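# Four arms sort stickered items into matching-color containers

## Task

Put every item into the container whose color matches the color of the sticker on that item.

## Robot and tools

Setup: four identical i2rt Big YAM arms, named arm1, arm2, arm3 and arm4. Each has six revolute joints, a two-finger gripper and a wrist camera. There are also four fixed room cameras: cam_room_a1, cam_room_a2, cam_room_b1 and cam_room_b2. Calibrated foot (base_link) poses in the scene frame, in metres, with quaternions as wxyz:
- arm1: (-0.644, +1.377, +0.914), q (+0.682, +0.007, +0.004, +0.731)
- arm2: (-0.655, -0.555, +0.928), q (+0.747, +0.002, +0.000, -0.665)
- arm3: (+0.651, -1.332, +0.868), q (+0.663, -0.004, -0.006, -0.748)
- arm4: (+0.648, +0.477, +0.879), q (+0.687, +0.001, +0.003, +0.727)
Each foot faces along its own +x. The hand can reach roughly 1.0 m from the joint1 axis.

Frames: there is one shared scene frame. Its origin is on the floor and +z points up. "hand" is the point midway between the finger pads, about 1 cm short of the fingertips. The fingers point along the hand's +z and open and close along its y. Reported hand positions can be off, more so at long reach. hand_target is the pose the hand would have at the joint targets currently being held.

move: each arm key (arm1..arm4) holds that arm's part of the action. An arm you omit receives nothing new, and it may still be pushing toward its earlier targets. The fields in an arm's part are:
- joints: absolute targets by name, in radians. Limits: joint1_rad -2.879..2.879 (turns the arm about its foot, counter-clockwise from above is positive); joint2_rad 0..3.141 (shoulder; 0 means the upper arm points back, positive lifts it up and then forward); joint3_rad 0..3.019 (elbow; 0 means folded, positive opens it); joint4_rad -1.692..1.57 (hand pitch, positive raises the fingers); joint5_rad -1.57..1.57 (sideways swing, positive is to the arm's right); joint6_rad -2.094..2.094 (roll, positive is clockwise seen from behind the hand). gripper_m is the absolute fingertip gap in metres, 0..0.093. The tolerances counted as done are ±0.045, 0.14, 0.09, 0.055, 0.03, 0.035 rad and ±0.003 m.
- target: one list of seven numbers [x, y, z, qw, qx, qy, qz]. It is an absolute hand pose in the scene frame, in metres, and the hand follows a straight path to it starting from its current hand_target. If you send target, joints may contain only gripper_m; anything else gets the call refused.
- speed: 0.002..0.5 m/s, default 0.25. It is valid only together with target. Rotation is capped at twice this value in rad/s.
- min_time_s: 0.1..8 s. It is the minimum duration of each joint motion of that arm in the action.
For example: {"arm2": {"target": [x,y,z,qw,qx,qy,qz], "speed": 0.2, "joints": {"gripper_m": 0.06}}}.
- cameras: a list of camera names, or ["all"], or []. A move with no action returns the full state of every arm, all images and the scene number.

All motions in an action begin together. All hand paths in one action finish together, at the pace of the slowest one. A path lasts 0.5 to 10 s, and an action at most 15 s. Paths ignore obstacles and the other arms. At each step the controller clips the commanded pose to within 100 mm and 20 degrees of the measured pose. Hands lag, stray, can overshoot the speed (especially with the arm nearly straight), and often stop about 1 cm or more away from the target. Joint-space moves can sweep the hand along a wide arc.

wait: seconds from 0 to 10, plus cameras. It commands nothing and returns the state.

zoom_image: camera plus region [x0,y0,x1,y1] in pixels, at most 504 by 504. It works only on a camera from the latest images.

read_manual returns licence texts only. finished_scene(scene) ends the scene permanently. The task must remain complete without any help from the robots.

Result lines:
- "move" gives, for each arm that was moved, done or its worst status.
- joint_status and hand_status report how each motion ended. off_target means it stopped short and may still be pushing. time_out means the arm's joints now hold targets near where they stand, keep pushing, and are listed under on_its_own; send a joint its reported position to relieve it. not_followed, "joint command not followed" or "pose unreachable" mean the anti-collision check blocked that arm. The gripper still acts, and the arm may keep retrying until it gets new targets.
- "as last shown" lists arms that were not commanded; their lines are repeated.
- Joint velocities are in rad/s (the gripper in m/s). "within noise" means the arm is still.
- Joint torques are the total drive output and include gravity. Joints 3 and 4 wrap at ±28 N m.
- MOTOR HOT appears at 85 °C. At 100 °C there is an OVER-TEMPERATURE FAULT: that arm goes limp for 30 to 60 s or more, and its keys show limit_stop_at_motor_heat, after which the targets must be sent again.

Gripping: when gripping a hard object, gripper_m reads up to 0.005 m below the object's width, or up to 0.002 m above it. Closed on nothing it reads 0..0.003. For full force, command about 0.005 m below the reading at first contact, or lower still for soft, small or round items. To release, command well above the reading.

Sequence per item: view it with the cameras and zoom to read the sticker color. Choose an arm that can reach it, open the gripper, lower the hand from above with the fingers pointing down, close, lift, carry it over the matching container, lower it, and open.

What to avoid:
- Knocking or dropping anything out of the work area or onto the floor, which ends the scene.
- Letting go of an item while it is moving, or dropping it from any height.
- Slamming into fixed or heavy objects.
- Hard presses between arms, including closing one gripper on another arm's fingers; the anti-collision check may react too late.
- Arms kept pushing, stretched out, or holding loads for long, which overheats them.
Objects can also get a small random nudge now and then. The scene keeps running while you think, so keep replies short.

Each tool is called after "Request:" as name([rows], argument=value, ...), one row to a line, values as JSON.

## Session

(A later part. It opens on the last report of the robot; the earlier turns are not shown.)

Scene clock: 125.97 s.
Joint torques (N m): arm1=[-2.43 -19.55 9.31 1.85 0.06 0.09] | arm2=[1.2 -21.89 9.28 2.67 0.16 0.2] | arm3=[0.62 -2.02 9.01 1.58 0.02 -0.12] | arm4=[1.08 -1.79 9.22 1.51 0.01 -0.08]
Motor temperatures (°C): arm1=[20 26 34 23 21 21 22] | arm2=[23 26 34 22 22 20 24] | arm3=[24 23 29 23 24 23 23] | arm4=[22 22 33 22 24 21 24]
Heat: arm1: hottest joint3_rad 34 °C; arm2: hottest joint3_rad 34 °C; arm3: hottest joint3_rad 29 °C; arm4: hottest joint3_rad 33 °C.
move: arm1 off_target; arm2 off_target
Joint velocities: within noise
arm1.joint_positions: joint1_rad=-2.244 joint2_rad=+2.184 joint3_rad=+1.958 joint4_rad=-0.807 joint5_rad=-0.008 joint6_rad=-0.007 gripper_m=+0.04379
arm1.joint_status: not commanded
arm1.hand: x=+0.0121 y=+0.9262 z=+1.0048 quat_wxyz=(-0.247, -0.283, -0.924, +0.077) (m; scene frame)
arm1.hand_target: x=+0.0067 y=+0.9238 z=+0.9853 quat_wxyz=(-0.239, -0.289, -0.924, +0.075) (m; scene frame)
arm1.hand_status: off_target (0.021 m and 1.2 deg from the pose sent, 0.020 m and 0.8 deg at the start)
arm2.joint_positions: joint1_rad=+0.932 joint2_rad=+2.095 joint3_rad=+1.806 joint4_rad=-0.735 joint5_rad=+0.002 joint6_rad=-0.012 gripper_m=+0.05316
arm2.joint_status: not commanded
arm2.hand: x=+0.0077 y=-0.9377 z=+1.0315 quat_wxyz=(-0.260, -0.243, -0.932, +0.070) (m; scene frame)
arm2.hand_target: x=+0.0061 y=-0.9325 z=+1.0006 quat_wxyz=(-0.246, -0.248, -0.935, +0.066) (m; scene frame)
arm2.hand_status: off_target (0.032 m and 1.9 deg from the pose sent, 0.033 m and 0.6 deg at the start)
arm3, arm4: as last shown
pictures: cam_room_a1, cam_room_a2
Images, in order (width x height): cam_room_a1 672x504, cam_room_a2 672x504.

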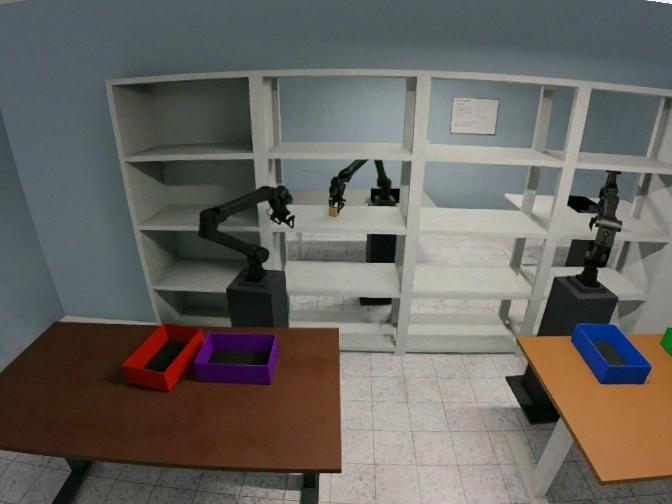

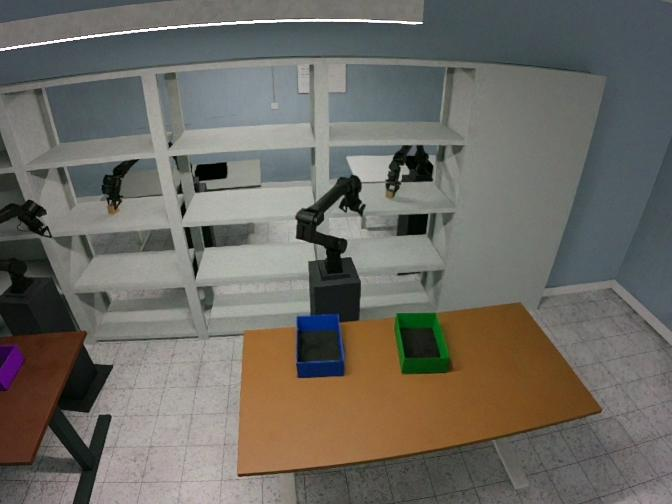

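Request:
move(arm1={"joints": {"gripper_m": 0.085}}, arm2={"joints": {"gripper_m": 0.093}}, cameras=[])

Request:
move(arm1={"target": [-0.06, 0.97, 1.09, 0.2227, 0.2907, 0.9279, -0.0698], "speed": 0.15}, arm2={"target": [-0.06, -0.90, 1.11, 0.2256, 0.25, 0.9397, -0.06], "speed": 0.15}, cameras=["arm1_cam_wrist", "arm2_cam_wrist"])

Request:
move(arm1={"target": [-0.38, 1.19, 1.13, 0.2227, 0.2907, 0.9279, -0.0698], "speed": 0.35}, arm2={"target": [-0.38, -0.715, 1.14, 0.2256, 0.25, 0.9397, -0.06], "speed": 0.35}, arm3={"target": [0.09, -0.99, 1.078, 0.0707, -0.9292, 0.2638, 0.2490], "speed": 0.25}, arm4={"target": [0.06, 0.885, 1.075, 0.0778, -0.9212, 0.2905, 0.2468], "speed": 0.25}, cameras=["arm3_cam_wrist", "arm4_cam_wrist", "cam_room_a1", "cam_room_a2"])

Scene clock: 135.57 s.
Joint torques (N m): arm1=[-1.49 -19.6 9.88 1.59 -0.05 0.05] | arm2=[1.2 -21.95 9.85 2.56 0.14 0.19] | arm3=[0.67 -1.85 9.01 1.55 0.02 -0.11] | arm4=[0.91 -2.14 9.1 1.4 0.01 -0.09]
Motor temperatures (°C): arm1=[20 26 34 23 21 21 22] | arm2=[23 26 33 22 22 20 24] | arm3=[24 23 29 23 24 23 23] | arm4=[22 22 33 22 24 21 24]
Heat: arm1: hottest joint3_rad 34 °C; arm2: hottest joint3_rad 33 °C; arm3: hottest joint3_rad 29 °C; arm4: hottest joint3_rad 33 °C.
move: arm1 done; arm2 done
Joint velocities: within noise
arm1.joint_positions: joint1_rad=-2.251 joint2_rad=+2.184 joint3_rad=+1.952 joint4_rad=-0.800 joint5_rad=-0.006 joint6_rad=-0.002 gripper_m=+0.08496
arm1.joint_status: all done
arm1.hand: x=+0.0083 y=+0.9214 z=+1.0029 quat_wxyz=(-0.247, -0.288, -0.922, +0.079) (m; scene frame)
arm1.hand_target: x=+0.0067 y=+0.9236 z=+0.9854 quat_wxyz=(-0.239, -0.290, -0.924, +0.075) (m; scene frame)
arm1.hand_status: not commanded
arm2.joint_positions: joint1_rad=+0.932 joint2_rad=+2.095 joint3_rad=+1.798 joint4_rad=-0.733 joint5_rad=+0.002 joint6_rad=-0.011 gripper_m=+0.09293
arm2.joint_status: all done
arm2.hand: x=+0.0058 y=-0.9366 z=+1.0278 quat_wxyz=(-0.258, -0.244, -0.932, +0.069) (m; scene frame)
arm2.hand_target: x=+0.0060 y=-0.9324 z=+1.0005 quat_wxyz=(-0.246, -0.248, -0.935, +0.066) (m; scene frame)
arm2.hand_status: not commanded
arm3, arm4: as last shown
pictures: none
No camera images: "cameras" was empty.

Scene clock: 137.23 s.
Joint torques (N m): arm1=[-2.2 -18.32 11.19 0.68 -0.06 0.02] | arm2=[0.85 -21.48 10.11 1.1 0 0.13] | arm3=[0.56 -1.85 8.98 1.61 0.02 -0.12] | arm4=[0.62 -2.2 9.17 1.47 -0.01 -0.07]
Motor temperatures (°C): arm1=[20 26 34 23 21 21 22] | arm2=[23 26 33 22 22 20 24] | arm3=[24 23 29 23 24 23 23] | arm4=[22 22 33 22 24 21 24]
Heat: arm1: hottest joint3_rad 34 °C; arm2: hottest joint3_rad 33 °C; arm3: hottest joint3_rad 29 °C; arm4: hottest joint3_rad 33 °C.
move: arm1 done; arm2 off_target
Joint velocities: within noise
arm1.joint_positions: joint1_rad=-2.251 joint2_rad=+1.928 joint3_rad=+1.771 joint4_rad=-0.925 joint5_rad=-0.006 joint6_rad=+0.002 gripper_m=+0.08496
arm1.joint_status: not commanded
arm1.hand: x=-0.0579 y=+0.9687 z=+1.0868 quat_wxyz=(-0.224, -0.292, -0.927, +0.071) (m; scene frame)
arm1.hand_target: x=-0.0601 y=+0.9699 z=+1.0899 quat_wxyz=(-0.223, -0.291, -0.928, +0.070) (m; scene frame)
arm1.hand_status: done (0.004 m and 0.3 deg from the pose sent, 0.121 m and 3.0 deg at the start)
arm2.joint_positions: joint1_rad=+0.932 joint2_rad=+1.872 joint3_rad=+1.706 joint4_rad=-0.903 joint5_rad=+0.002 joint6_rad=-0.011 gripper_m=+0.09293
arm2.joint_status: not commanded
arm2.hand: x=-0.0532 y=-0.9030 z=+1.1194 quat_wxyz=(-0.240, -0.245, -0.937, +0.064) (m; scene frame)
arm2.hand_target: x=-0.0599 y=-0.8999 z=+1.1101 quat_wxyz=(-0.226, -0.250, -0.940, +0.060) (m; scene frame)
arm2.hand_status: off_target (0.012 m and 1.8 deg from the pose sent, 0.111 m and 4.0 deg at the start)
arm3, arm4: as last shown
pictures: arm1_cam_wrist, arm2_cam_wrist
Images, in order (width x height): arm1_cam_wrist 672x504, arm2_cam_wrist 672x504.

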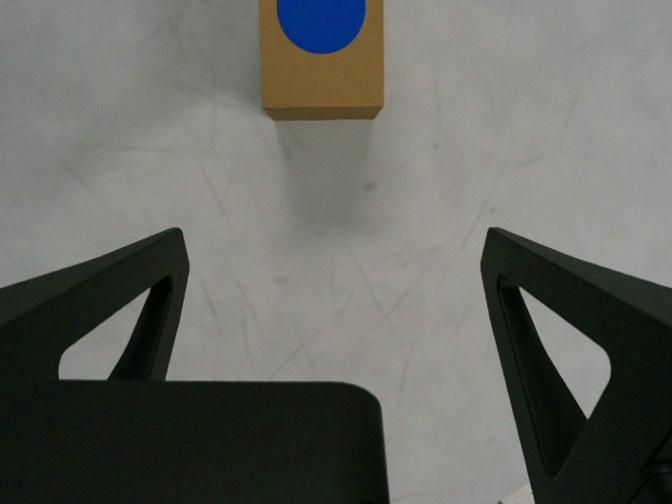

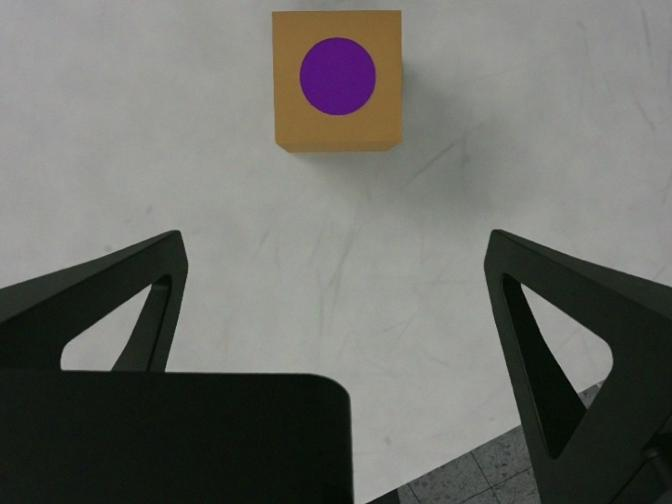

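Scene clock: 139.77 s.
Joint torques (N m): arm1=[-2.78 -0.73 11.69 0.64 -0.06 -0.1] | arm2=[0.85 -4.6 10.33 1.17 0.05 0.15] | arm3=[1.73 -19.14 13.56 0.64 0.13 -0.04] | arm4=[1.03 -20.42 12.63 0.49 0.22 -0.05]
Motor temperatures (°C): arm1=[20 26 34 23 21 21 22] | arm2=[23 26 33 22 22 20 24] | arm3=[24 23 30 23 24 23 23] | arm4=[22 22 34 22 24 21 24]
Heat: arm1: hottest joint3_rad 34 °C; arm2: hottest joint3_rad 33 °C; arm3: hottest joint3_rad 30 °C; arm4: hottest joint3_rad 34 °C.
move: arm1 done; arm2 off_target; arm3 off_target; arm4 off_target
Joint velocities: within noise
arm1.joint_positions: joint1_rad=-2.258 joint2_rad=+0.845 joint3_rad=+0.796 joint4_rad=-1.022 joint5_rad=-0.014 joint6_rad=-0.008 gripper_m=+0.08496
arm1.joint_status: not commanded
arm1.hand: x=-0.3770 y=+1.1919 z=+1.1318 quat_wxyz=(-0.230, -0.289, -0.927, +0.071) (m; scene frame)
arm1.hand_target: x=-0.3800 y=+1.1901 z=+1.1299 quat_wxyz=(-0.223, -0.291, -0.928, +0.070) (m; scene frame)
arm1.hand_status: done (0.004 m and 0.8 deg from the pose sent, 0.393 m and 0.3 deg at the start)
arm2.joint_positions: joint1_rad=+0.932 joint2_rad=+0.850 joint3_rad=+0.795 joint4_rad=-1.012 joint5_rad=+0.002 joint6_rad=-0.011 gripper_m=+0.09293
arm2.joint_status: not commanded
arm2.hand: x=-0.3750 y=-0.7181 z=+1.1496 quat_wxyz=(-0.240, -0.245, -0.937, +0.065) (m; scene frame)
arm2.hand_target: x=-0.3800 y=-0.7149 z=+1.1401 quat_wxyz=(-0.226, -0.250, -0.940, +0.060) (m; scene frame)
arm2.hand_status: off_target (0.011 m and 1.9 deg from the pose sent, 0.378 m and 1.8 deg at the start)
arm3.joint_positions: joint1_rad=-1.994 joint2_rad=+1.732 joint3_rad=+1.517 joint4_rad=-0.865 joint5_rad=+0.015 joint6_rad=+0.007 gripper_m=+0.09307
arm3.joint_status: not commanded
arm3.hand: x=+0.1051 y=-0.9953 z=+1.0555 quat_wxyz=(+0.065, -0.934, +0.267, +0.230) (m; scene frame)
arm3.hand_target: x=+0.0911 y=-0.9906 z=+1.0781 quat_wxyz=(+0.071, -0.929, +0.264, +0.249) (m; scene frame)
arm3.hand_status: off_target (0.028 m and 2.4 deg from the pose sent, 0.399 m and 1.2 deg at the start)
arm4.joint_positions: joint1_rad=+0.905 joint2_rad=+1.897 joint3_rad=+1.716 joint4_rad=-0.893 joint5_rad=+0.006 joint6_rad=+0.013 gripper_m=+0.09310
arm4.joint_status: not commanded
arm4.hand: x=+0.0743 y=+0.8805 z=+1.0608 quat_wxyz=(-0.072, +0.922, -0.298, -0.236) (m; scene frame)
arm4.hand_target: x=+0.0608 y=+0.8845 z=+1.0752 quat_wxyz=(-0.078, +0.921, -0.291, -0.247) (m; scene frame)
arm4.hand_status: off_target (0.021 m and 1.7 deg from the pose sent, 0.461 m and 1.3 deg at the start)
pictures: arm3_cam_wrist, arm4_cam_wrist, cam_room_a1, cam_room_a2
Images, in order (width x height): arm3_cam_wrist 672x504, arm4_cam_wrist 672x504, cam_room_a1 672x504, cam_room_a2 672x504.

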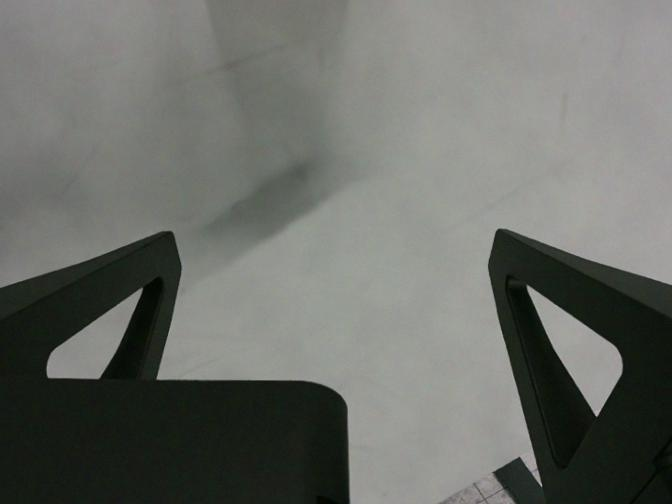

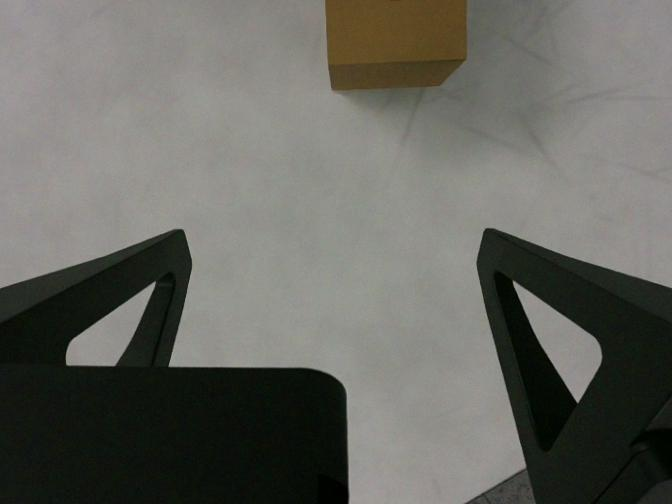

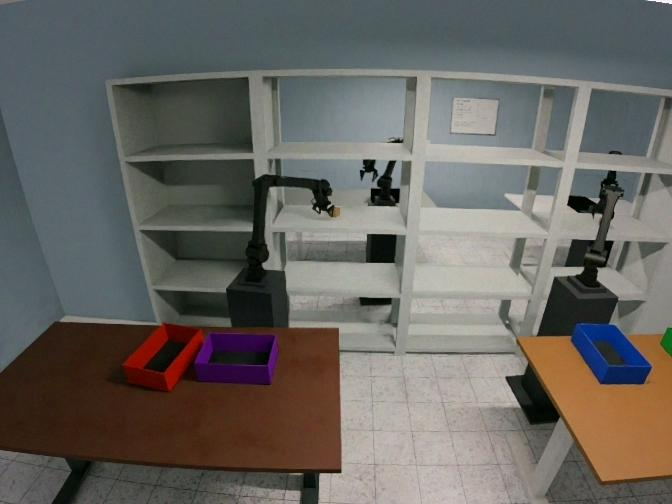

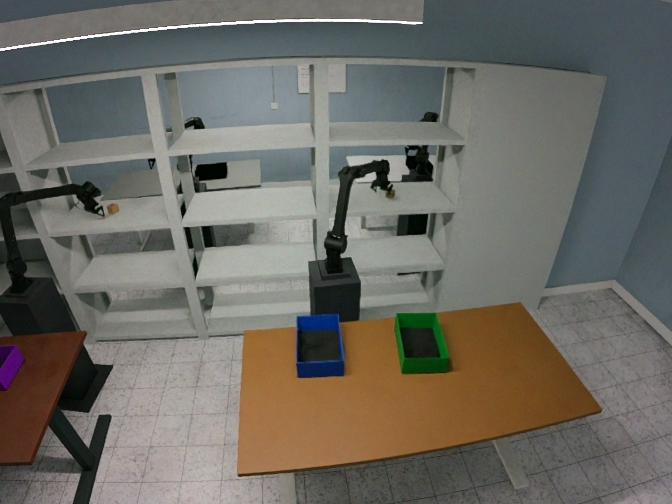

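Request:
move(arm3={"target": [0.061, -0.972, 1.085, 0.0753, -0.9248, 0.2625, 0.2651], "speed": 0.15}, arm4={"target": [0.048, 0.929, 1.037, 0.0735, -0.9261, 0.2743, 0.2481], "speed": 0.15}, cameras=["arm3_cam_wrist", "arm4_cam_wrist"])

Scene clock: 150.53 s.
Joint torques (N m): arm1=[-2.78 -0.56 11.55 0.62 -0.08 -0.07] | arm2=[0.79 -4.6 10.35 1.14 0.05 0.16] | arm3=[1.9 -19.55 13.78 0.75 0.12 -0.06] | arm4=[0.73 -22.18 12.46 1.16 -0.04 -0.1]
Motor temperatures (°C): arm1=[20 26 35 23 21 21 22] | arm2=[23 26 32 22 22 20 24] | arm3=[24 23 30 23 24 23 23] | arm4=[22 23 35 22 24 21 24]
Heat: arm1: hottest joint3_rad 35 °C; arm2: hottest joint3_rad 32 °C; arm3: hottest joint3_rad 30 °C; arm4: hottest joint3_rad 35 °C.
move: arm3 off_target; arm4 off_target
Joint velocities: within noise
arm1, arm2: as last shown
arm3.joint_positions: joint1_rad=-1.994 joint2_rad=+1.792 joint3_rad=+1.619 joint4_rad=-0.865 joint5_rad=+0.015 joint6_rad=+0.007 gripper_m=+0.09307
arm3.joint_status: not commanded
arm3.hand: x=+0.0761 y=-0.9777 z=+1.0674 quat_wxyz=(+0.070, -0.929, +0.266, +0.249) (m; scene frame)
arm3.hand_target: x=+0.0620 y=-0.9725 z=+1.0853 quat_wxyz=(+0.075, -0.925, +0.263, +0.266) (m; scene frame)
arm3.hand_status: off_target (0.024 m and 2.0 deg from the pose sent, 0.058 m and 4.3 deg at the start)
arm4.joint_positions: joint1_rad=+0.861 joint2_rad=+2.015 joint3_rad=+1.798 joint4_rad=-0.881 joint5_rad=-0.028 joint6_rad=-0.054 gripper_m=+0.09310
arm4.joint_status: not commanded
arm4.hand: x=+0.0648 y=+0.9191 z=+1.0206 quat_wxyz=(-0.066, +0.929, -0.285, -0.226) (m; scene frame)
arm4.hand_target: x=+0.0491 y=+0.9282 z=+1.0373 quat_wxyz=(-0.074, +0.926, -0.274, -0.248) (m; scene frame)
arm4.hand_status: off_target (0.026 m and 2.9 deg from the pose sent, 0.060 m and 3.1 deg at the start)
pictures: arm3_cam_wrist, arm4_cam_wrist
Images, in order (width x height): arm3_cam_wrist 672x504, arm4_cam_wrist 672x504.

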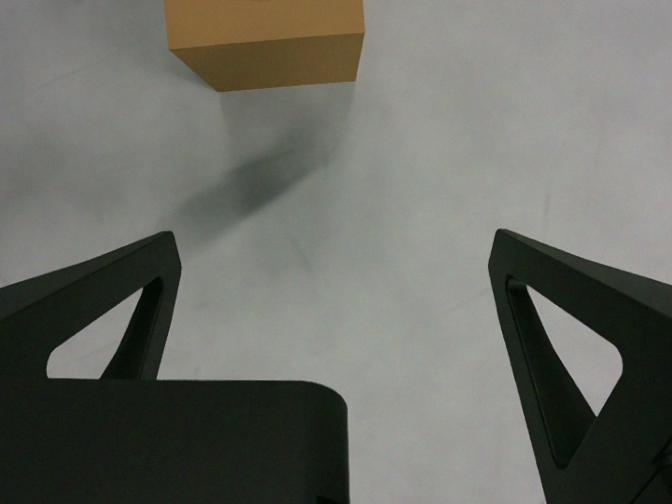

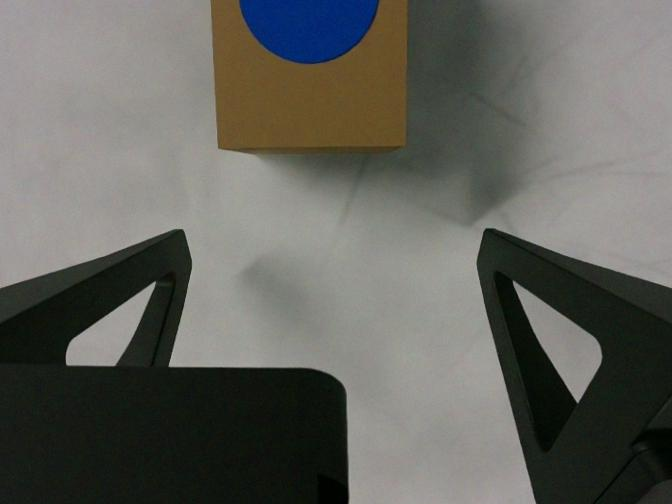

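Request:
move(arm3={"target": [0.027, -0.972, 1.045, 0.0615, -0.9382, 0.2296, 0.2514], "speed": 0.12}, arm4={"target": [0.003, 0.961, 1.003, 0.0735, -0.9261, 0.2743, 0.2481], "speed": 0.1}, cameras=["arm3_cam_wrist", "arm4_cam_wrist"])

Scene clock: 167.87 s.
Joint torques (N m): arm1=[-2.96 -0.79 11.73 0.91 -0.05 -0.08] | arm2=[1.03 -4.54 10.32 1.17 0.05 0.16] | arm3=[2.49 -21.42 13.7 0.88 -0.09 -0.13] | arm4=[1.2 -22.83 12.16 0.39 -0.09 -0.09]
Motor temperatures (°C): arm1=[20 25 35 23 21 21 22] | arm2=[23 26 32 22 22 20 23] | arm3=[24 24 31 23 24 23 23] | arm4=[22 25 38 22 24 21 24]
Heat: arm1: hottest joint3_rad 35 °C; arm2: hottest joint3_rad 32 °C; arm3: hottest joint3_rad 31 °C; arm4: hottest joint3_rad 38 °C.
move: arm3 off_target; arm4 off_target
Joint velocities: within noise
arm1, arm2: as last shown
arm3.joint_positions: joint1_rad=-1.985 joint2_rad=+1.909 joint3_rad=+1.692 joint4_rad=-0.865 joint5_rad=-0.009 joint6_rad=-0.034 gripper_m=+0.09307
arm3.joint_status: not commanded
arm3.hand: x=+0.0474 y=-0.9728 z=+1.0256 quat_wxyz=(+0.058, -0.941, +0.241, +0.231) (m; scene frame)
arm3.hand_target: x=+0.0282 y=-0.9727 z=+1.0454 quat_wxyz=(+0.062, -0.938, +0.230, +0.252) (m; scene frame)
arm3.hand_status: off_target (0.028 m and 2.8 deg from the pose sent, 0.054 m and 4.4 deg at the start)
arm4.joint_positions: joint1_rad=+0.863 joint2_rad=+2.177 joint3_rad=+2.026 joint4_rad=-0.893 joint5_rad=-0.028 joint6_rad=-0.056 gripper_m=+0.09307
arm4.joint_status: not commanded
arm4.hand: x=+0.0130 y=+0.9569 z=+1.0118 quat_wxyz=(-0.075, +0.923, -0.281, -0.251) (m; scene frame)
arm4.hand_target: x=+0.0035 y=+0.9604 z=+1.0028 quat_wxyz=(-0.074, +0.926, -0.274, -0.249) (m; scene frame)
arm4.hand_status: off_target (0.014 m and 0.9 deg from the pose sent, 0.077 m and 3.0 deg at the start)
pictures: arm3_cam_wrist, arm4_cam_wrist
Images, in order (width x height): arm3_cam_wrist 672x504, arm4_cam_wrist 672x504.

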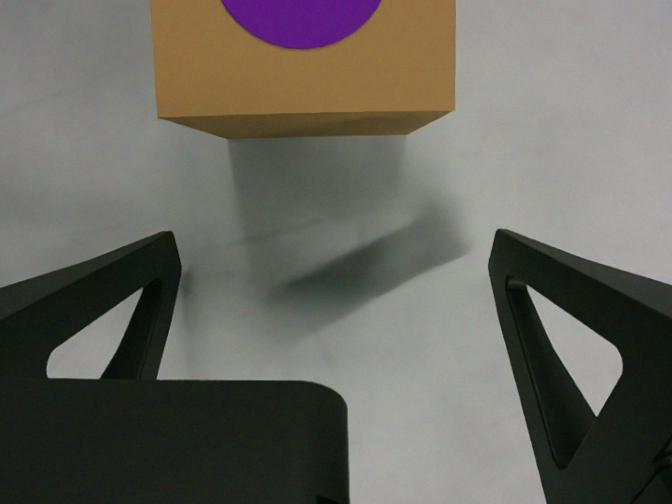

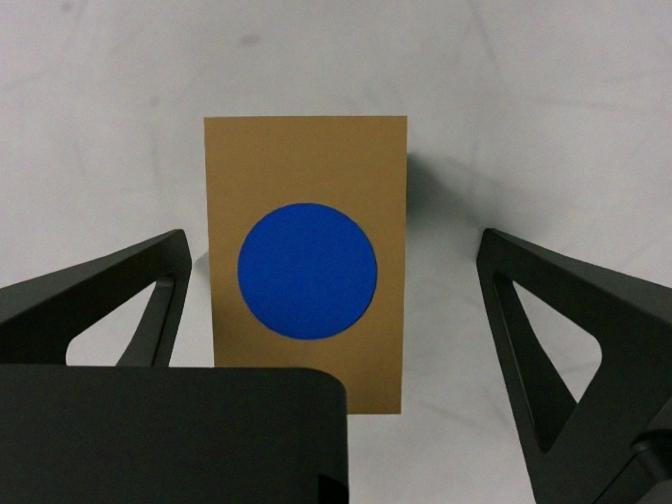

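Request:
move(arm3={"target": [-0.02, -0.948, 1.012, 0.0604, -0.9392, 0.2254, 0.2517], "speed": 0.1}, arm4={"joints": {"gripper_m": 0.037}}, cameras=["arm3_cam_wrist", "arm4_cam_wrist"])

Scene clock: 175.73 s.
Joint torques (N m): arm1=[-2.49 -0.38 11.41 0.77 -0.05 -0.07] | arm2=[0.85 -4.42 10.32 1.16 0.05 0.15] | arm3=[2.43 -20.89 12.67 0.83 0.01 -0.12] | arm4=[1.44 -22.77 12.21 0.49 -0.02 -0.02]
Motor temperatures (°C): arm1=[20 25 35 23 21 21 22] | arm2=[23 26 32 22 22 20 23] | arm3=[24 24 31 23 24 23 23] | arm4=[22 26 40 22 24 21 24]
Heat: arm1: hottest joint3_rad 35 °C; arm2: hottest joint3_rad 32 °C; arm3: hottest joint3_rad 31 °C; arm4: hottest joint3_rad 40 °C.
move: arm3 off_target; arm4 off_target
Joint velocities: within noise
arm1, arm2: as last shown
arm3.joint_positions: joint1_rad=-1.982 joint2_rad=+2.048 joint3_rad=+1.884 joint4_rad=-0.873 joint5_rad=-0.015 joint6_rad=-0.040 gripper_m=+0.09303
arm3.joint_status: not commanded
arm3.hand: x=-0.0044 y=-0.9460 z=+1.0210 quat_wxyz=(+0.061, -0.937, +0.235, +0.253) (m; scene frame)
arm3.hand_target: x=-0.0192 y=-0.9485 z=+1.0119 quat_wxyz=(+0.061, -0.939, +0.225, +0.252) (m; scene frame)
arm3.hand_status: off_target (0.018 m and 1.1 deg from the pose sent, 0.073 m and 3.0 deg at the start)
arm4.joint_positions: joint1_rad=+0.861 joint2_rad=+2.177 joint3_rad=+2.026 joint4_rad=-0.893 joint5_rad=-0.028 joint6_rad=-0.056 gripper_m=+0.04430
arm4.joint_status: gripper_m off_target (ended at +0.04432, target +0.03700)
arm4.hand: x=+0.0137 y=+0.9578 z=+1.0118 quat_wxyz=(-0.075, +0.923, -0.281, -0.251) (m; scene frame)
arm4.hand_target: x=+0.0036 y=+0.9606 z=+1.0030 quat_wxyz=(-0.074, +0.926, -0.274, -0.249) (m; scene frame)
arm4.hand_status: not commanded
pictures: arm3_cam_wrist, arm4_cam_wrist
Images, in order (width x height): arm3_cam_wrist 672x504, arm4_cam_wrist 672x504.

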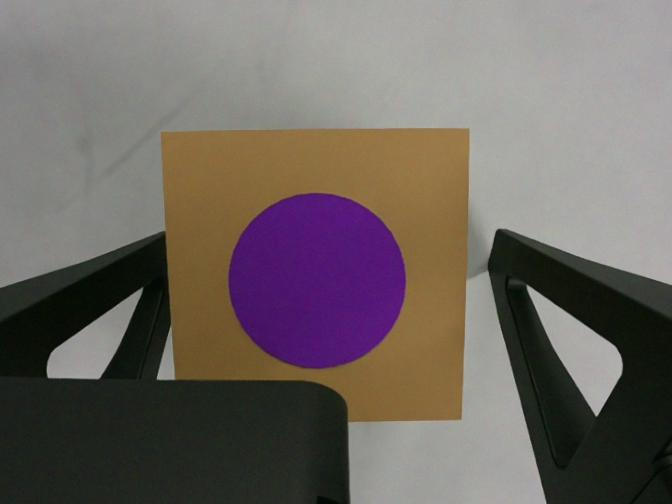

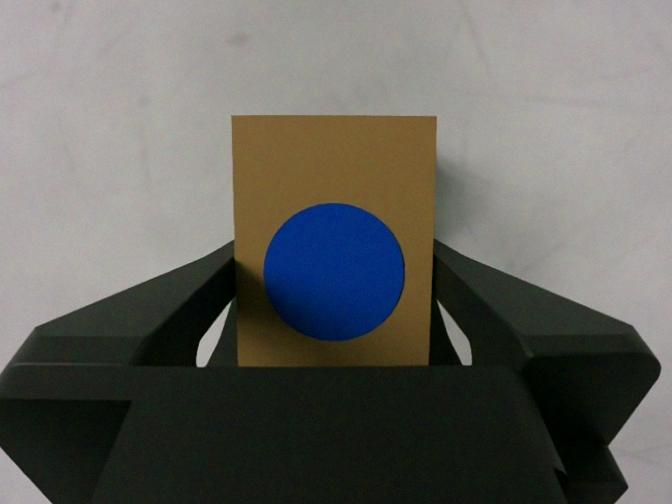

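Request:
move(arm3={"joints": {"gripper_m": 0.043}}, arm4={"target": [0.03, 0.94, 1.115, 0.0735, -0.9261, 0.2743, 0.2481], "speed": 0.15}, cameras=["arm3_cam_wrist", "arm4_cam_wrist"])

Request:
move(arm3={"target": [0.02, -0.965, 1.115, 0.0604, -0.9392, 0.2254, 0.2517], "speed": 0.15}, arm4={"target": [0.38, 0.68, 1.15, 0.0735, -0.9261, 0.2743, 0.2481], "speed": 0.3}, cameras=["arm3_cam_wrist", "arm4_cam_wrist"])

Scene clock: 185.97 s.
Joint torques (N m): arm1=[-2.08 -0.91 11.64 0.75 -0.06 -0.07] | arm2=[0.79 -4.6 10.33 1.2 0.05 0.16] | arm3=[2.2 -21.07 12.72 0.83 0.1 -0.12] | arm4=[1.85 -25.52 12.4 0.35 -0.03 -0.04]
Motor temperatures (°C): arm1=[20 25 36 23 21 21 22] | arm2=[23 25 32 22 22 20 23] | arm3=[24 24 32 23 24 23 23] | arm4=[22 26 42 22 24 21 25]
Heat: arm1: hottest joint3_rad 36 °C; arm2: hottest joint3_rad 32 °C; arm3: hottest joint3_rad 32 °C; arm4: hottest joint3_rad 42 °C.
move: arm3 off_target; arm4 off_target
Joint velocities: within noise
arm1, arm2: as last shown
arm3.joint_positions: joint1_rad=-1.980 joint2_rad=+2.048 joint3_rad=+1.884 joint4_rad=-0.873 joint5_rad=-0.017 joint6_rad=-0.040 gripper_m=+0.05321
arm3.joint_status: gripper_m off_target (ended at +0.05324, target +0.04300)
arm3.hand: x=-0.0056 y=-0.9481 z=+1.0210 quat_wxyz=(+0.060, -0.937, +0.233, +0.253) (m; scene frame)
arm3.hand_target: x=-0.0192 y=-0.9486 z=+1.0120 quat_wxyz=(+0.060, -0.939, +0.225, +0.252) (m; scene frame)
arm3.hand_status: not commanded
arm4.joint_positions: joint1_rad=+0.861 joint2_rad=+2.089 joint3_rad=+2.090 joint4_rad=-1.097 joint5_rad=-0.028 joint6_rad=-0.056 gripper_m=+0.04430
arm4.joint_status: not commanded
arm4.hand: x=+0.0396 y=+0.9385 z=+1.0859 quat_wxyz=(-0.066, +0.929, -0.283, -0.227) (m; scene frame)
arm4.hand_target: x=+0.0310 y=+0.9393 z=+1.1149 quat_wxyz=(-0.074, +0.926, -0.274, -0.248) (m; scene frame)
arm4.hand_status: off_target (0.031 m and 2.8 deg from the pose sent, 0.106 m and 0.9 deg at the start)
pictures: arm3_cam_wrist, arm4_cam_wrist
Images, in order (width x height): arm3_cam_wrist 672x504, arm4_cam_wrist 672x504.

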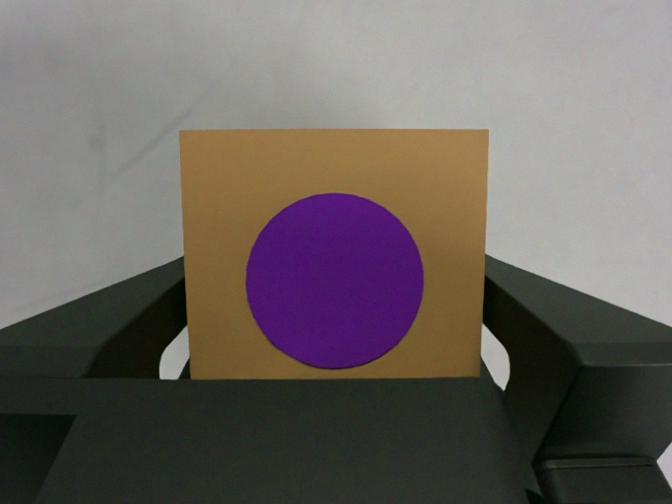

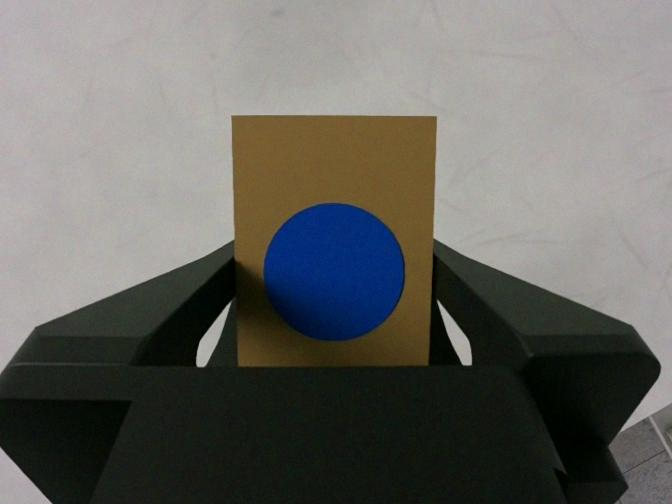

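Scene clock: 188.07 s.
Joint torques (N m): arm1=[-2.55 -1.14 11.56 0.77 -0.05 -0.07] | arm2=[0.97 -4.6 10.35 1.16 0.05 0.16] | arm3=[1.79 -25 14 0.59 -0.02 -0.11] | arm4=[0.03 -3.37 9.39 0.58 -0.08 -0.08]
Motor temperatures (°C): arm1=[20 25 36 23 21 21 22] | arm2=[23 25 32 22 22 20 23] | arm3=[24 24 32 23 24 23 23] | arm4=[22 26 41 22 24 21 25]
Heat: arm1: hottest joint3_rad 36 °C; arm2: hottest joint3_rad 32 °C; arm3: hottest joint3_rad 32 °C; arm4: hottest joint3_rad 41 °C.
move: arm3 off_target; arm4 done
Joint velocities: within noise
arm1, arm2: as last shown
arm3.joint_positions: joint1_rad=-1.980 joint2_rad=+1.949 joint3_rad=+1.886 joint4_rad=-1.049 joint5_rad=-0.017 joint6_rad=-0.046 gripper_m=+0.05320
arm3.joint_status: not commanded
arm3.hand: x=+0.0317 y=-0.9693 z=+1.0726 quat_wxyz=(+0.050, -0.946, +0.233, +0.218) (m; scene frame)
arm3.hand_target: x=+0.0219 y=-0.9661 z=+1.1150 quat_wxyz=(+0.061, -0.939, +0.225, +0.252) (m; scene frame)
arm3.hand_status: off_target (0.044 m and 4.2 deg from the pose sent, 0.099 m and 0.9 deg at the start)
arm4.joint_positions: joint1_rad=+0.861 joint2_rad=+0.866 joint3_rad=+0.925 joint4_rad=-1.095 joint5_rad=-0.034 joint6_rad=-0.062 gripper_m=+0.04430
arm4.joint_status: not commanded
arm4.hand: x=+0.3792 y=+0.6782 z=+1.1522 quat_wxyz=(-0.075, +0.923, -0.277, -0.255) (m; scene frame)
arm4.hand_target: x=+0.3801 y=+0.6799 z=+1.1499 quat_wxyz=(-0.074, +0.926, -0.274, -0.248) (m; scene frame)
arm4.hand_status: done (0.003 m and 1.0 deg from the pose sent, 0.432 m and 2.8 deg at the start)
pictures: arm3_cam_wrist, arm4_cam_wrist
Images, in order (width x height): arm3_cam_wrist 672x504, arm4_cam_wrist 672x504.

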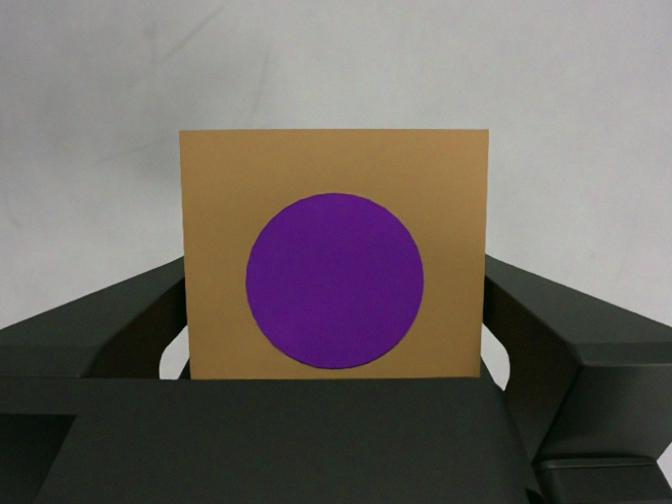

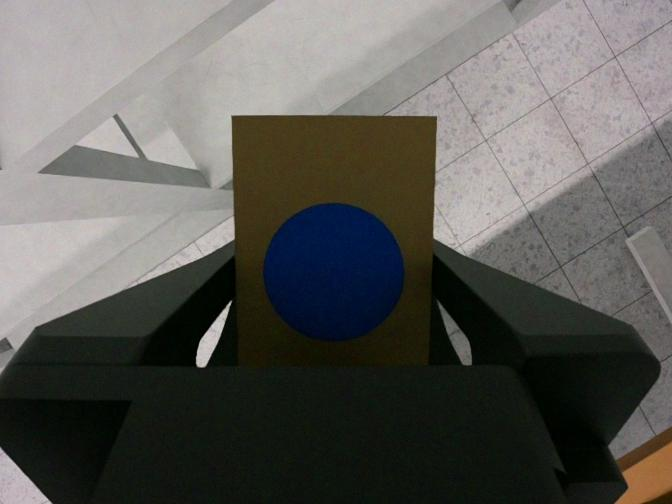

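Request:
move(arm3={"target": [0.39, -1.17, 1.15, 0.0604, -0.9392, 0.2254, 0.2517], "speed": 0.3}, arm4={"joints": {"joint1_rad": -1.893, "joint2_rad": 0.696, "joint3_rad": 1.0, "joint4_rad": -1.40, "joint5_rad": 0, "joint6_rad": 0}, "min_time_s": 4}, cameras=[])

Request:
move(arm3={"joints": {"joint1_rad": 1.789, "joint2_rad": 0.696, "joint3_rad": 1.0, "joint4_rad": -1.40, "joint5_rad": 0, "joint6_rad": 0}, "min_time_s": 4.5}, arm4={"target": [1.15, 0.342, 0.93, 0.2578, 0.0842, 0.9622, -0.0226], "speed": 0.3}, cameras=["arm3_cam_wrist", "arm4_cam_wrist", "cam_room_a1", "cam_room_a2"])

Scene clock: 205.80 s.
Joint torques (N m): arm1=[-2.43 -0.67 11.6 0.73 -0.05 -0.1] | arm2=[0.85 -4.42 10.3 1.16 0.05 0.16] | arm3=[0.21 -2.9 9.13 0.85 -0.11 -0.13] | arm4=[1.08 -2.2 12.68 0.29 0.17 0.16]
Motor temperatures (°C): arm1=[20 24 36 23 21 21 22] | arm2=[23 25 32 22 22 20 23] | arm3=[24 26 34 23 24 23 24] | arm4=[22 25 40 22 24 21 26]
Heat: arm1: hottest joint3_rad 36 °C; arm2: hottest joint3_rad 32 °C; arm3: hottest joint3_rad 34 °C; arm4: hottest joint3_rad 40 °C.
move: arm3 done; arm4 done
Joint velocities: within noise
arm1, arm2: as last shown
arm3.joint_positions: joint1_rad=-1.999 joint2_rad=+0.778 joint3_rad=+0.926 joint4_rad=-1.177 joint5_rad=-0.034 joint6_rad=-0.077 gripper_m=+0.05320
arm3.joint_status: not commanded
arm3.hand: x=+0.3874 y=-1.1730 z=+1.1536 quat_wxyz=(+0.060, -0.938, +0.222, +0.258) (m; scene frame)
arm3.hand_target: x=+0.3900 y=-1.1701 z=+1.1499 quat_wxyz=(+0.060, -0.939, +0.226, +0.252) (m; scene frame)
arm3.hand_status: done (0.005 m and 0.8 deg from the pose sent, 0.418 m and 4.2 deg at the start)
arm4.joint_positions: joint1_rad=-1.892 joint2_rad=+0.707 joint3_rad=+0.944 joint4_rad=-1.390 joint5_rad=-0.002 joint6_rad=-0.014 gripper_m=+0.04429
arm4.joint_status: all done
arm4.hand: x=+0.8904 y=+0.4130 z=+1.1692 quat_wxyz=(-0.203, -0.122, -0.971, +0.030) (m; scene frame)
arm4.hand_target: x=+0.8930 y=+0.4117 z=+1.1975 quat_wxyz=(-0.231, -0.128, -0.964, +0.033) (m; scene frame)
arm4.hand_status: not commanded
pictures: none
No camera images: "cameras" was empty.

Scene clock: 210.63 s.
Joint torques (N m): arm1=[-2.73 -0.62 11.51 0.9 -0.04 -0.03] | arm2=[0.85 -4.6 10.3 1.16 0.05 0.16] | arm3=[1.9 -2.49 14.17 0.58 0.14 0.04] | arm4=[0.38 -13.57 10.03 1.29 -0.1 -0.08]
Motor temperatures (°C): arm1=[20 24 36 23 21 21 22] | arm2=[23 25 32 22 22 20 23] | arm3=[24 26 35 23 24 23 24] | arm4=[22 24 39 22 24 21 26]
Heat: arm1: hottest joint3_rad 36 °C; arm2: hottest joint3_rad 32 °C; arm3: hottest joint3_rad 35 °C; arm4: hottest joint3_rad 39 °C.
move: arm3 done; arm4 off_target
Joint velocities: within noise
arm1, arm2: as last shown
arm3.joint_positions: joint1_rad=+1.779 joint2_rad=+0.706 joint3_rad=+0.940 joint4_rad=-1.394 joint5_rad=-0.003 joint6_rad=-0.008 gripper_m=+0.05319
arm3.joint_status: all done
arm3.hand: x=+0.8978 y=-1.3059 z=+1.1564 quat_wxyz=(-0.204, +0.049, -0.978, -0.003) (m; scene frame)
arm3.hand_target: x=+0.9020 y=-1.3031 z=+1.1867 quat_wxyz=(-0.235, +0.049, -0.971, -0.005) (m; scene frame)
arm3.hand_status: not commanded
arm4.joint_positions: joint1_rad=-1.901 joint2_rad=+1.591 joint3_rad=+0.867 joint4_rad=-0.384 joint5_rad=-0.053 joint6_rad=-0.077 gripper_m=+0.04429
arm4.joint_status: not commanded
arm4.hand: x=+1.1262 y=+0.3521 z=+0.9105 quat_wxyz=(-0.228, -0.089, -0.969, +0.017) (m; scene frame)
arm4.hand_target: x=+1.1486 y=+0.3424 z=+0.9309 quat_wxyz=(-0.258, -0.084, -0.962, +0.023) (m; scene frame)
arm4.hand_status: off_target (0.032 m and 3.6 deg from the pose sent, 0.360 m and 7.7 deg at the start)
pictures: arm3_cam_wrist, arm4_cam_wrist, cam_room_a1, cam_room_a2
Images, in order (width x height): arm3_cam_wrist 672x504, arm4_cam_wrist 672x504, cam_room_a1 672x504, cam_room_a2 672x504.

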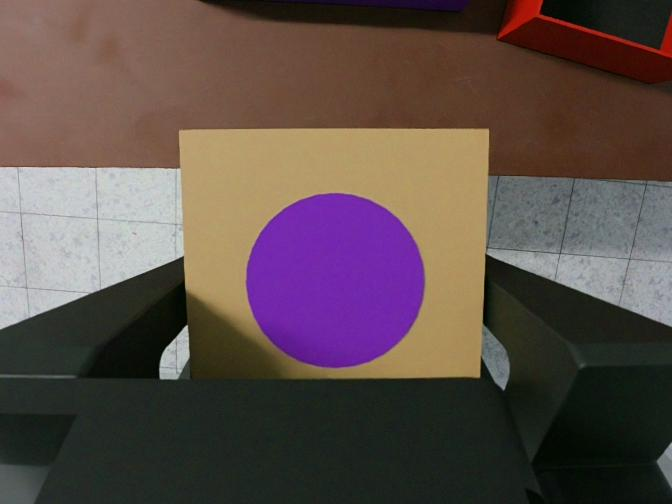

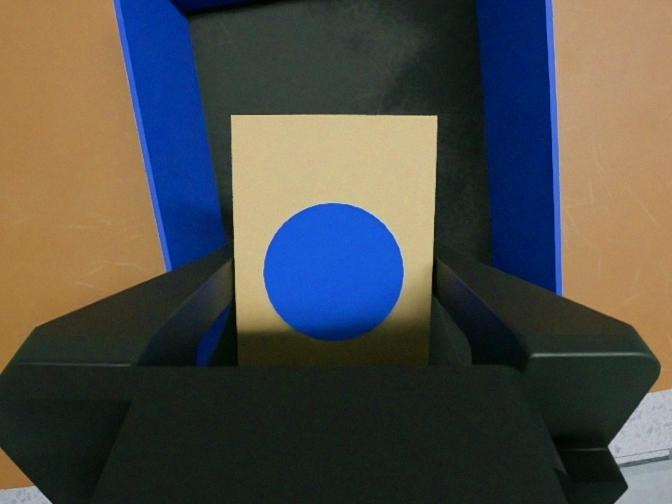

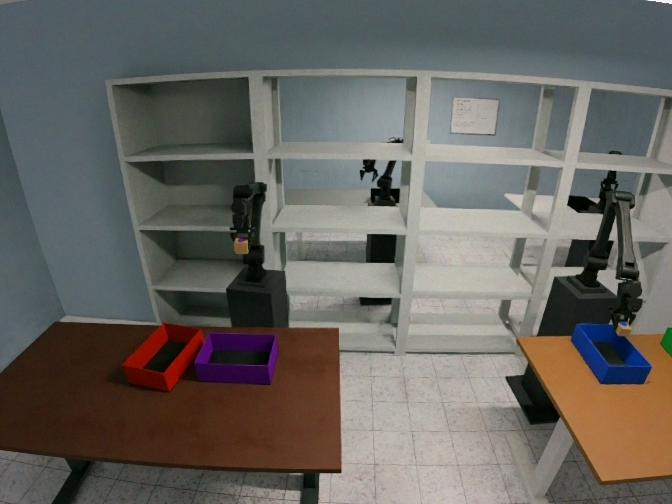

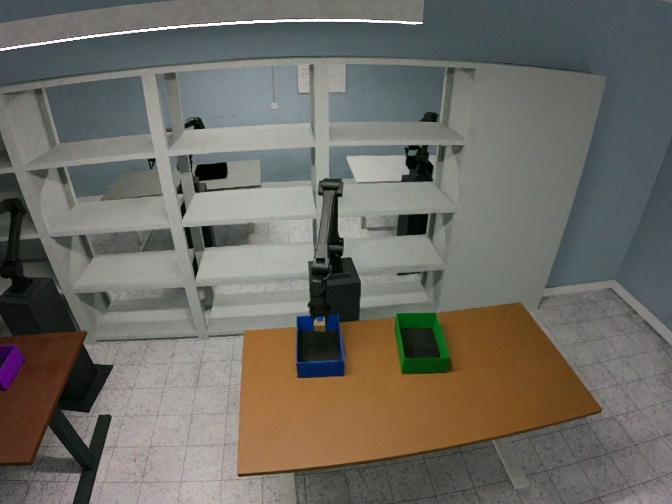

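Request:
move(arm3={"target": [1.225, -1.276, 0.93, 0.2585, -0.0471, 0.9647, 0.0126], "speed": 0.3}, arm4={"target": [1.114, 0.338, 0.75, 0.2578, 0.0842, 0.9622, -0.0226], "speed": 0.15}, cameras=["arm3_cam_wrist", "arm4_cam_wrist", "cam_room_a1"])

Scene clock: 221.40 s.
Joint torques (N m): arm1=[-1.96 -0.97 11.58 0.7 -0.01 -0.06] | arm2=[0.85 -4.54 10.35 1.16 0.05 0.16] | arm3=[1.32 -17.03 11.29 1.5 -0.08 0.03] | arm4=[0.03 -14.27 3.6 1.47 -0.11 -0.09]
Motor temperatures (°C): arm1=[20 24 36 23 21 21 22] | arm2=[23 25 32 22 22 20 23] | arm3=[24 25 34 23 24 23 24] | arm4=[22 24 38 22 24 21 26]
Heat: arm1: hottest joint3_rad 36 °C; arm2: hottest joint3_rad 32 °C; arm3: hottest joint3_rad 34 °C; arm4: hottest joint3_rad 38 °C.
move: arm3 off_target; arm4 done
Joint velocities: within noise
arm1.joint_positions: joint1_rad=-2.258 joint2_rad=+0.845 joint3_rad=+0.796 joint4_rad=-1.022 joint5_rad=-0.014 joint6_rad=-0.008 gripper_m=+0.08496
arm1.joint_status: not commanded
arm1.hand: x=-0.3770 y=+1.1919 z=+1.1318 quat_wxyz=(-0.230, -0.289, -0.927, +0.071) (m; scene frame)
arm1.hand_target: x=-0.3800 y=+1.1901 z=+1.1299 quat_wxyz=(-0.223, -0.291, -0.928, +0.070) (m; scene frame)
arm1.hand_status: not commanded
arm2.joint_positions: joint1_rad=+0.932 joint2_rad=+0.850 joint3_rad=+0.795 joint4_rad=-1.012 joint5_rad=+0.002 joint6_rad=-0.011 gripper_m=+0.09293
arm2.joint_status: not commanded
arm2.hand: x=-0.3750 y=-0.7181 z=+1.1496 quat_wxyz=(-0.240, -0.245, -0.937, +0.065) (m; scene frame)
arm2.hand_target: x=-0.3800 y=-0.7149 z=+1.1401 quat_wxyz=(-0.226, -0.250, -0.940, +0.060) (m; scene frame)
arm2.hand_status: not commanded
arm3.joint_positions: joint1_rad=+1.779 joint2_rad=+1.707 joint3_rad=+1.044 joint4_rad=-0.450 joint5_rad=-0.013 joint6_rad=-0.006 gripper_m=+0.05319
arm3.joint_status: not commanded
arm3.hand: x=+1.1998 y=-1.2810 z=+0.9063 quat_wxyz=(-0.227, +0.049, -0.973, -0.009) (m; scene frame)
arm3.hand_target: x=+1.2234 y=-1.2761 z=+0.9308 quat_wxyz=(-0.259, +0.047, -0.965, -0.013) (m; scene frame)
arm3.hand_status: off_target (0.035 m and 3.8 deg from the pose sent, 0.399 m and 6.5 deg at the start)
arm4.joint_positions: joint1_rad=-1.935 joint2_rad=+1.982 joint3_rad=+0.751 joint4_rad=+0.173 joint5_rad=-0.070 joint6_rad=-0.105 gripper_m=+0.04429
arm4.joint_status: not commanded
arm4.hand: x=+1.1123 y=+0.3415 z=+0.7519 quat_wxyz=(-0.253, -0.088, -0.963, +0.021) (m; scene frame)
arm4.hand_target: x=+1.1139 y=+0.3380 z=+0.7500 quat_wxyz=(-0.258, -0.084, -0.962, +0.023) (m; scene frame)
arm4.hand_status: done (0.004 m and 0.8 deg from the pose sent, 0.161 m and 3.6 deg at the start)
pictures: arm3_cam_wrist, arm4_cam_wrist, cam_room_a1
Images, in order (width x height): arm3_cam_wrist 672x504, arm4_cam_wrist 672x504, cam_room_a1 672x504.

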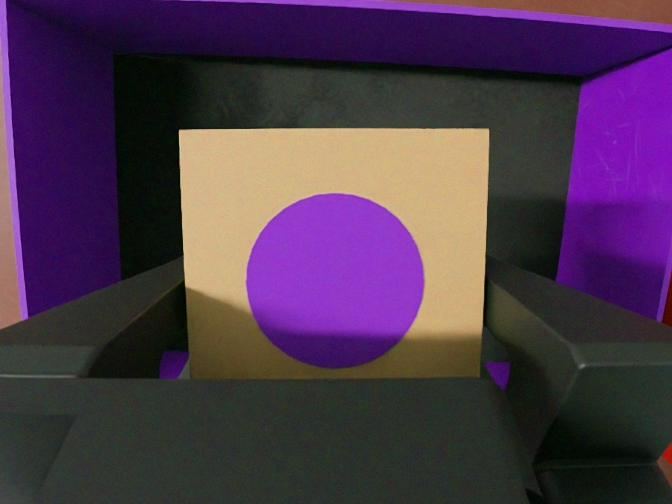

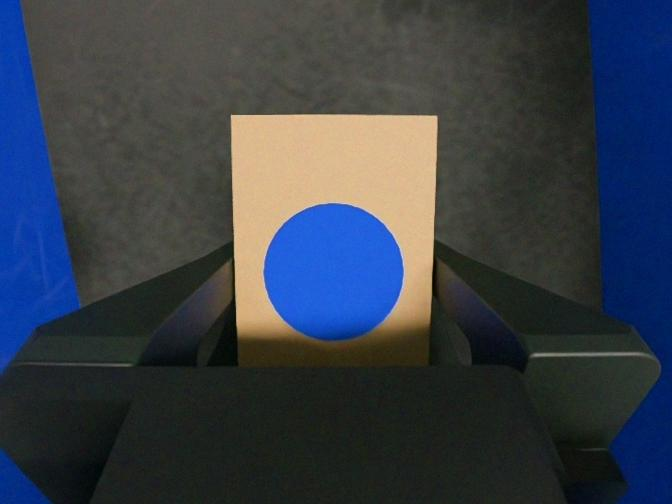

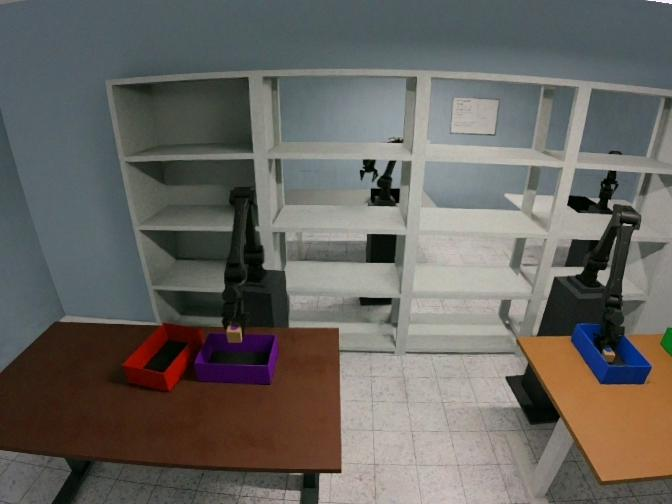

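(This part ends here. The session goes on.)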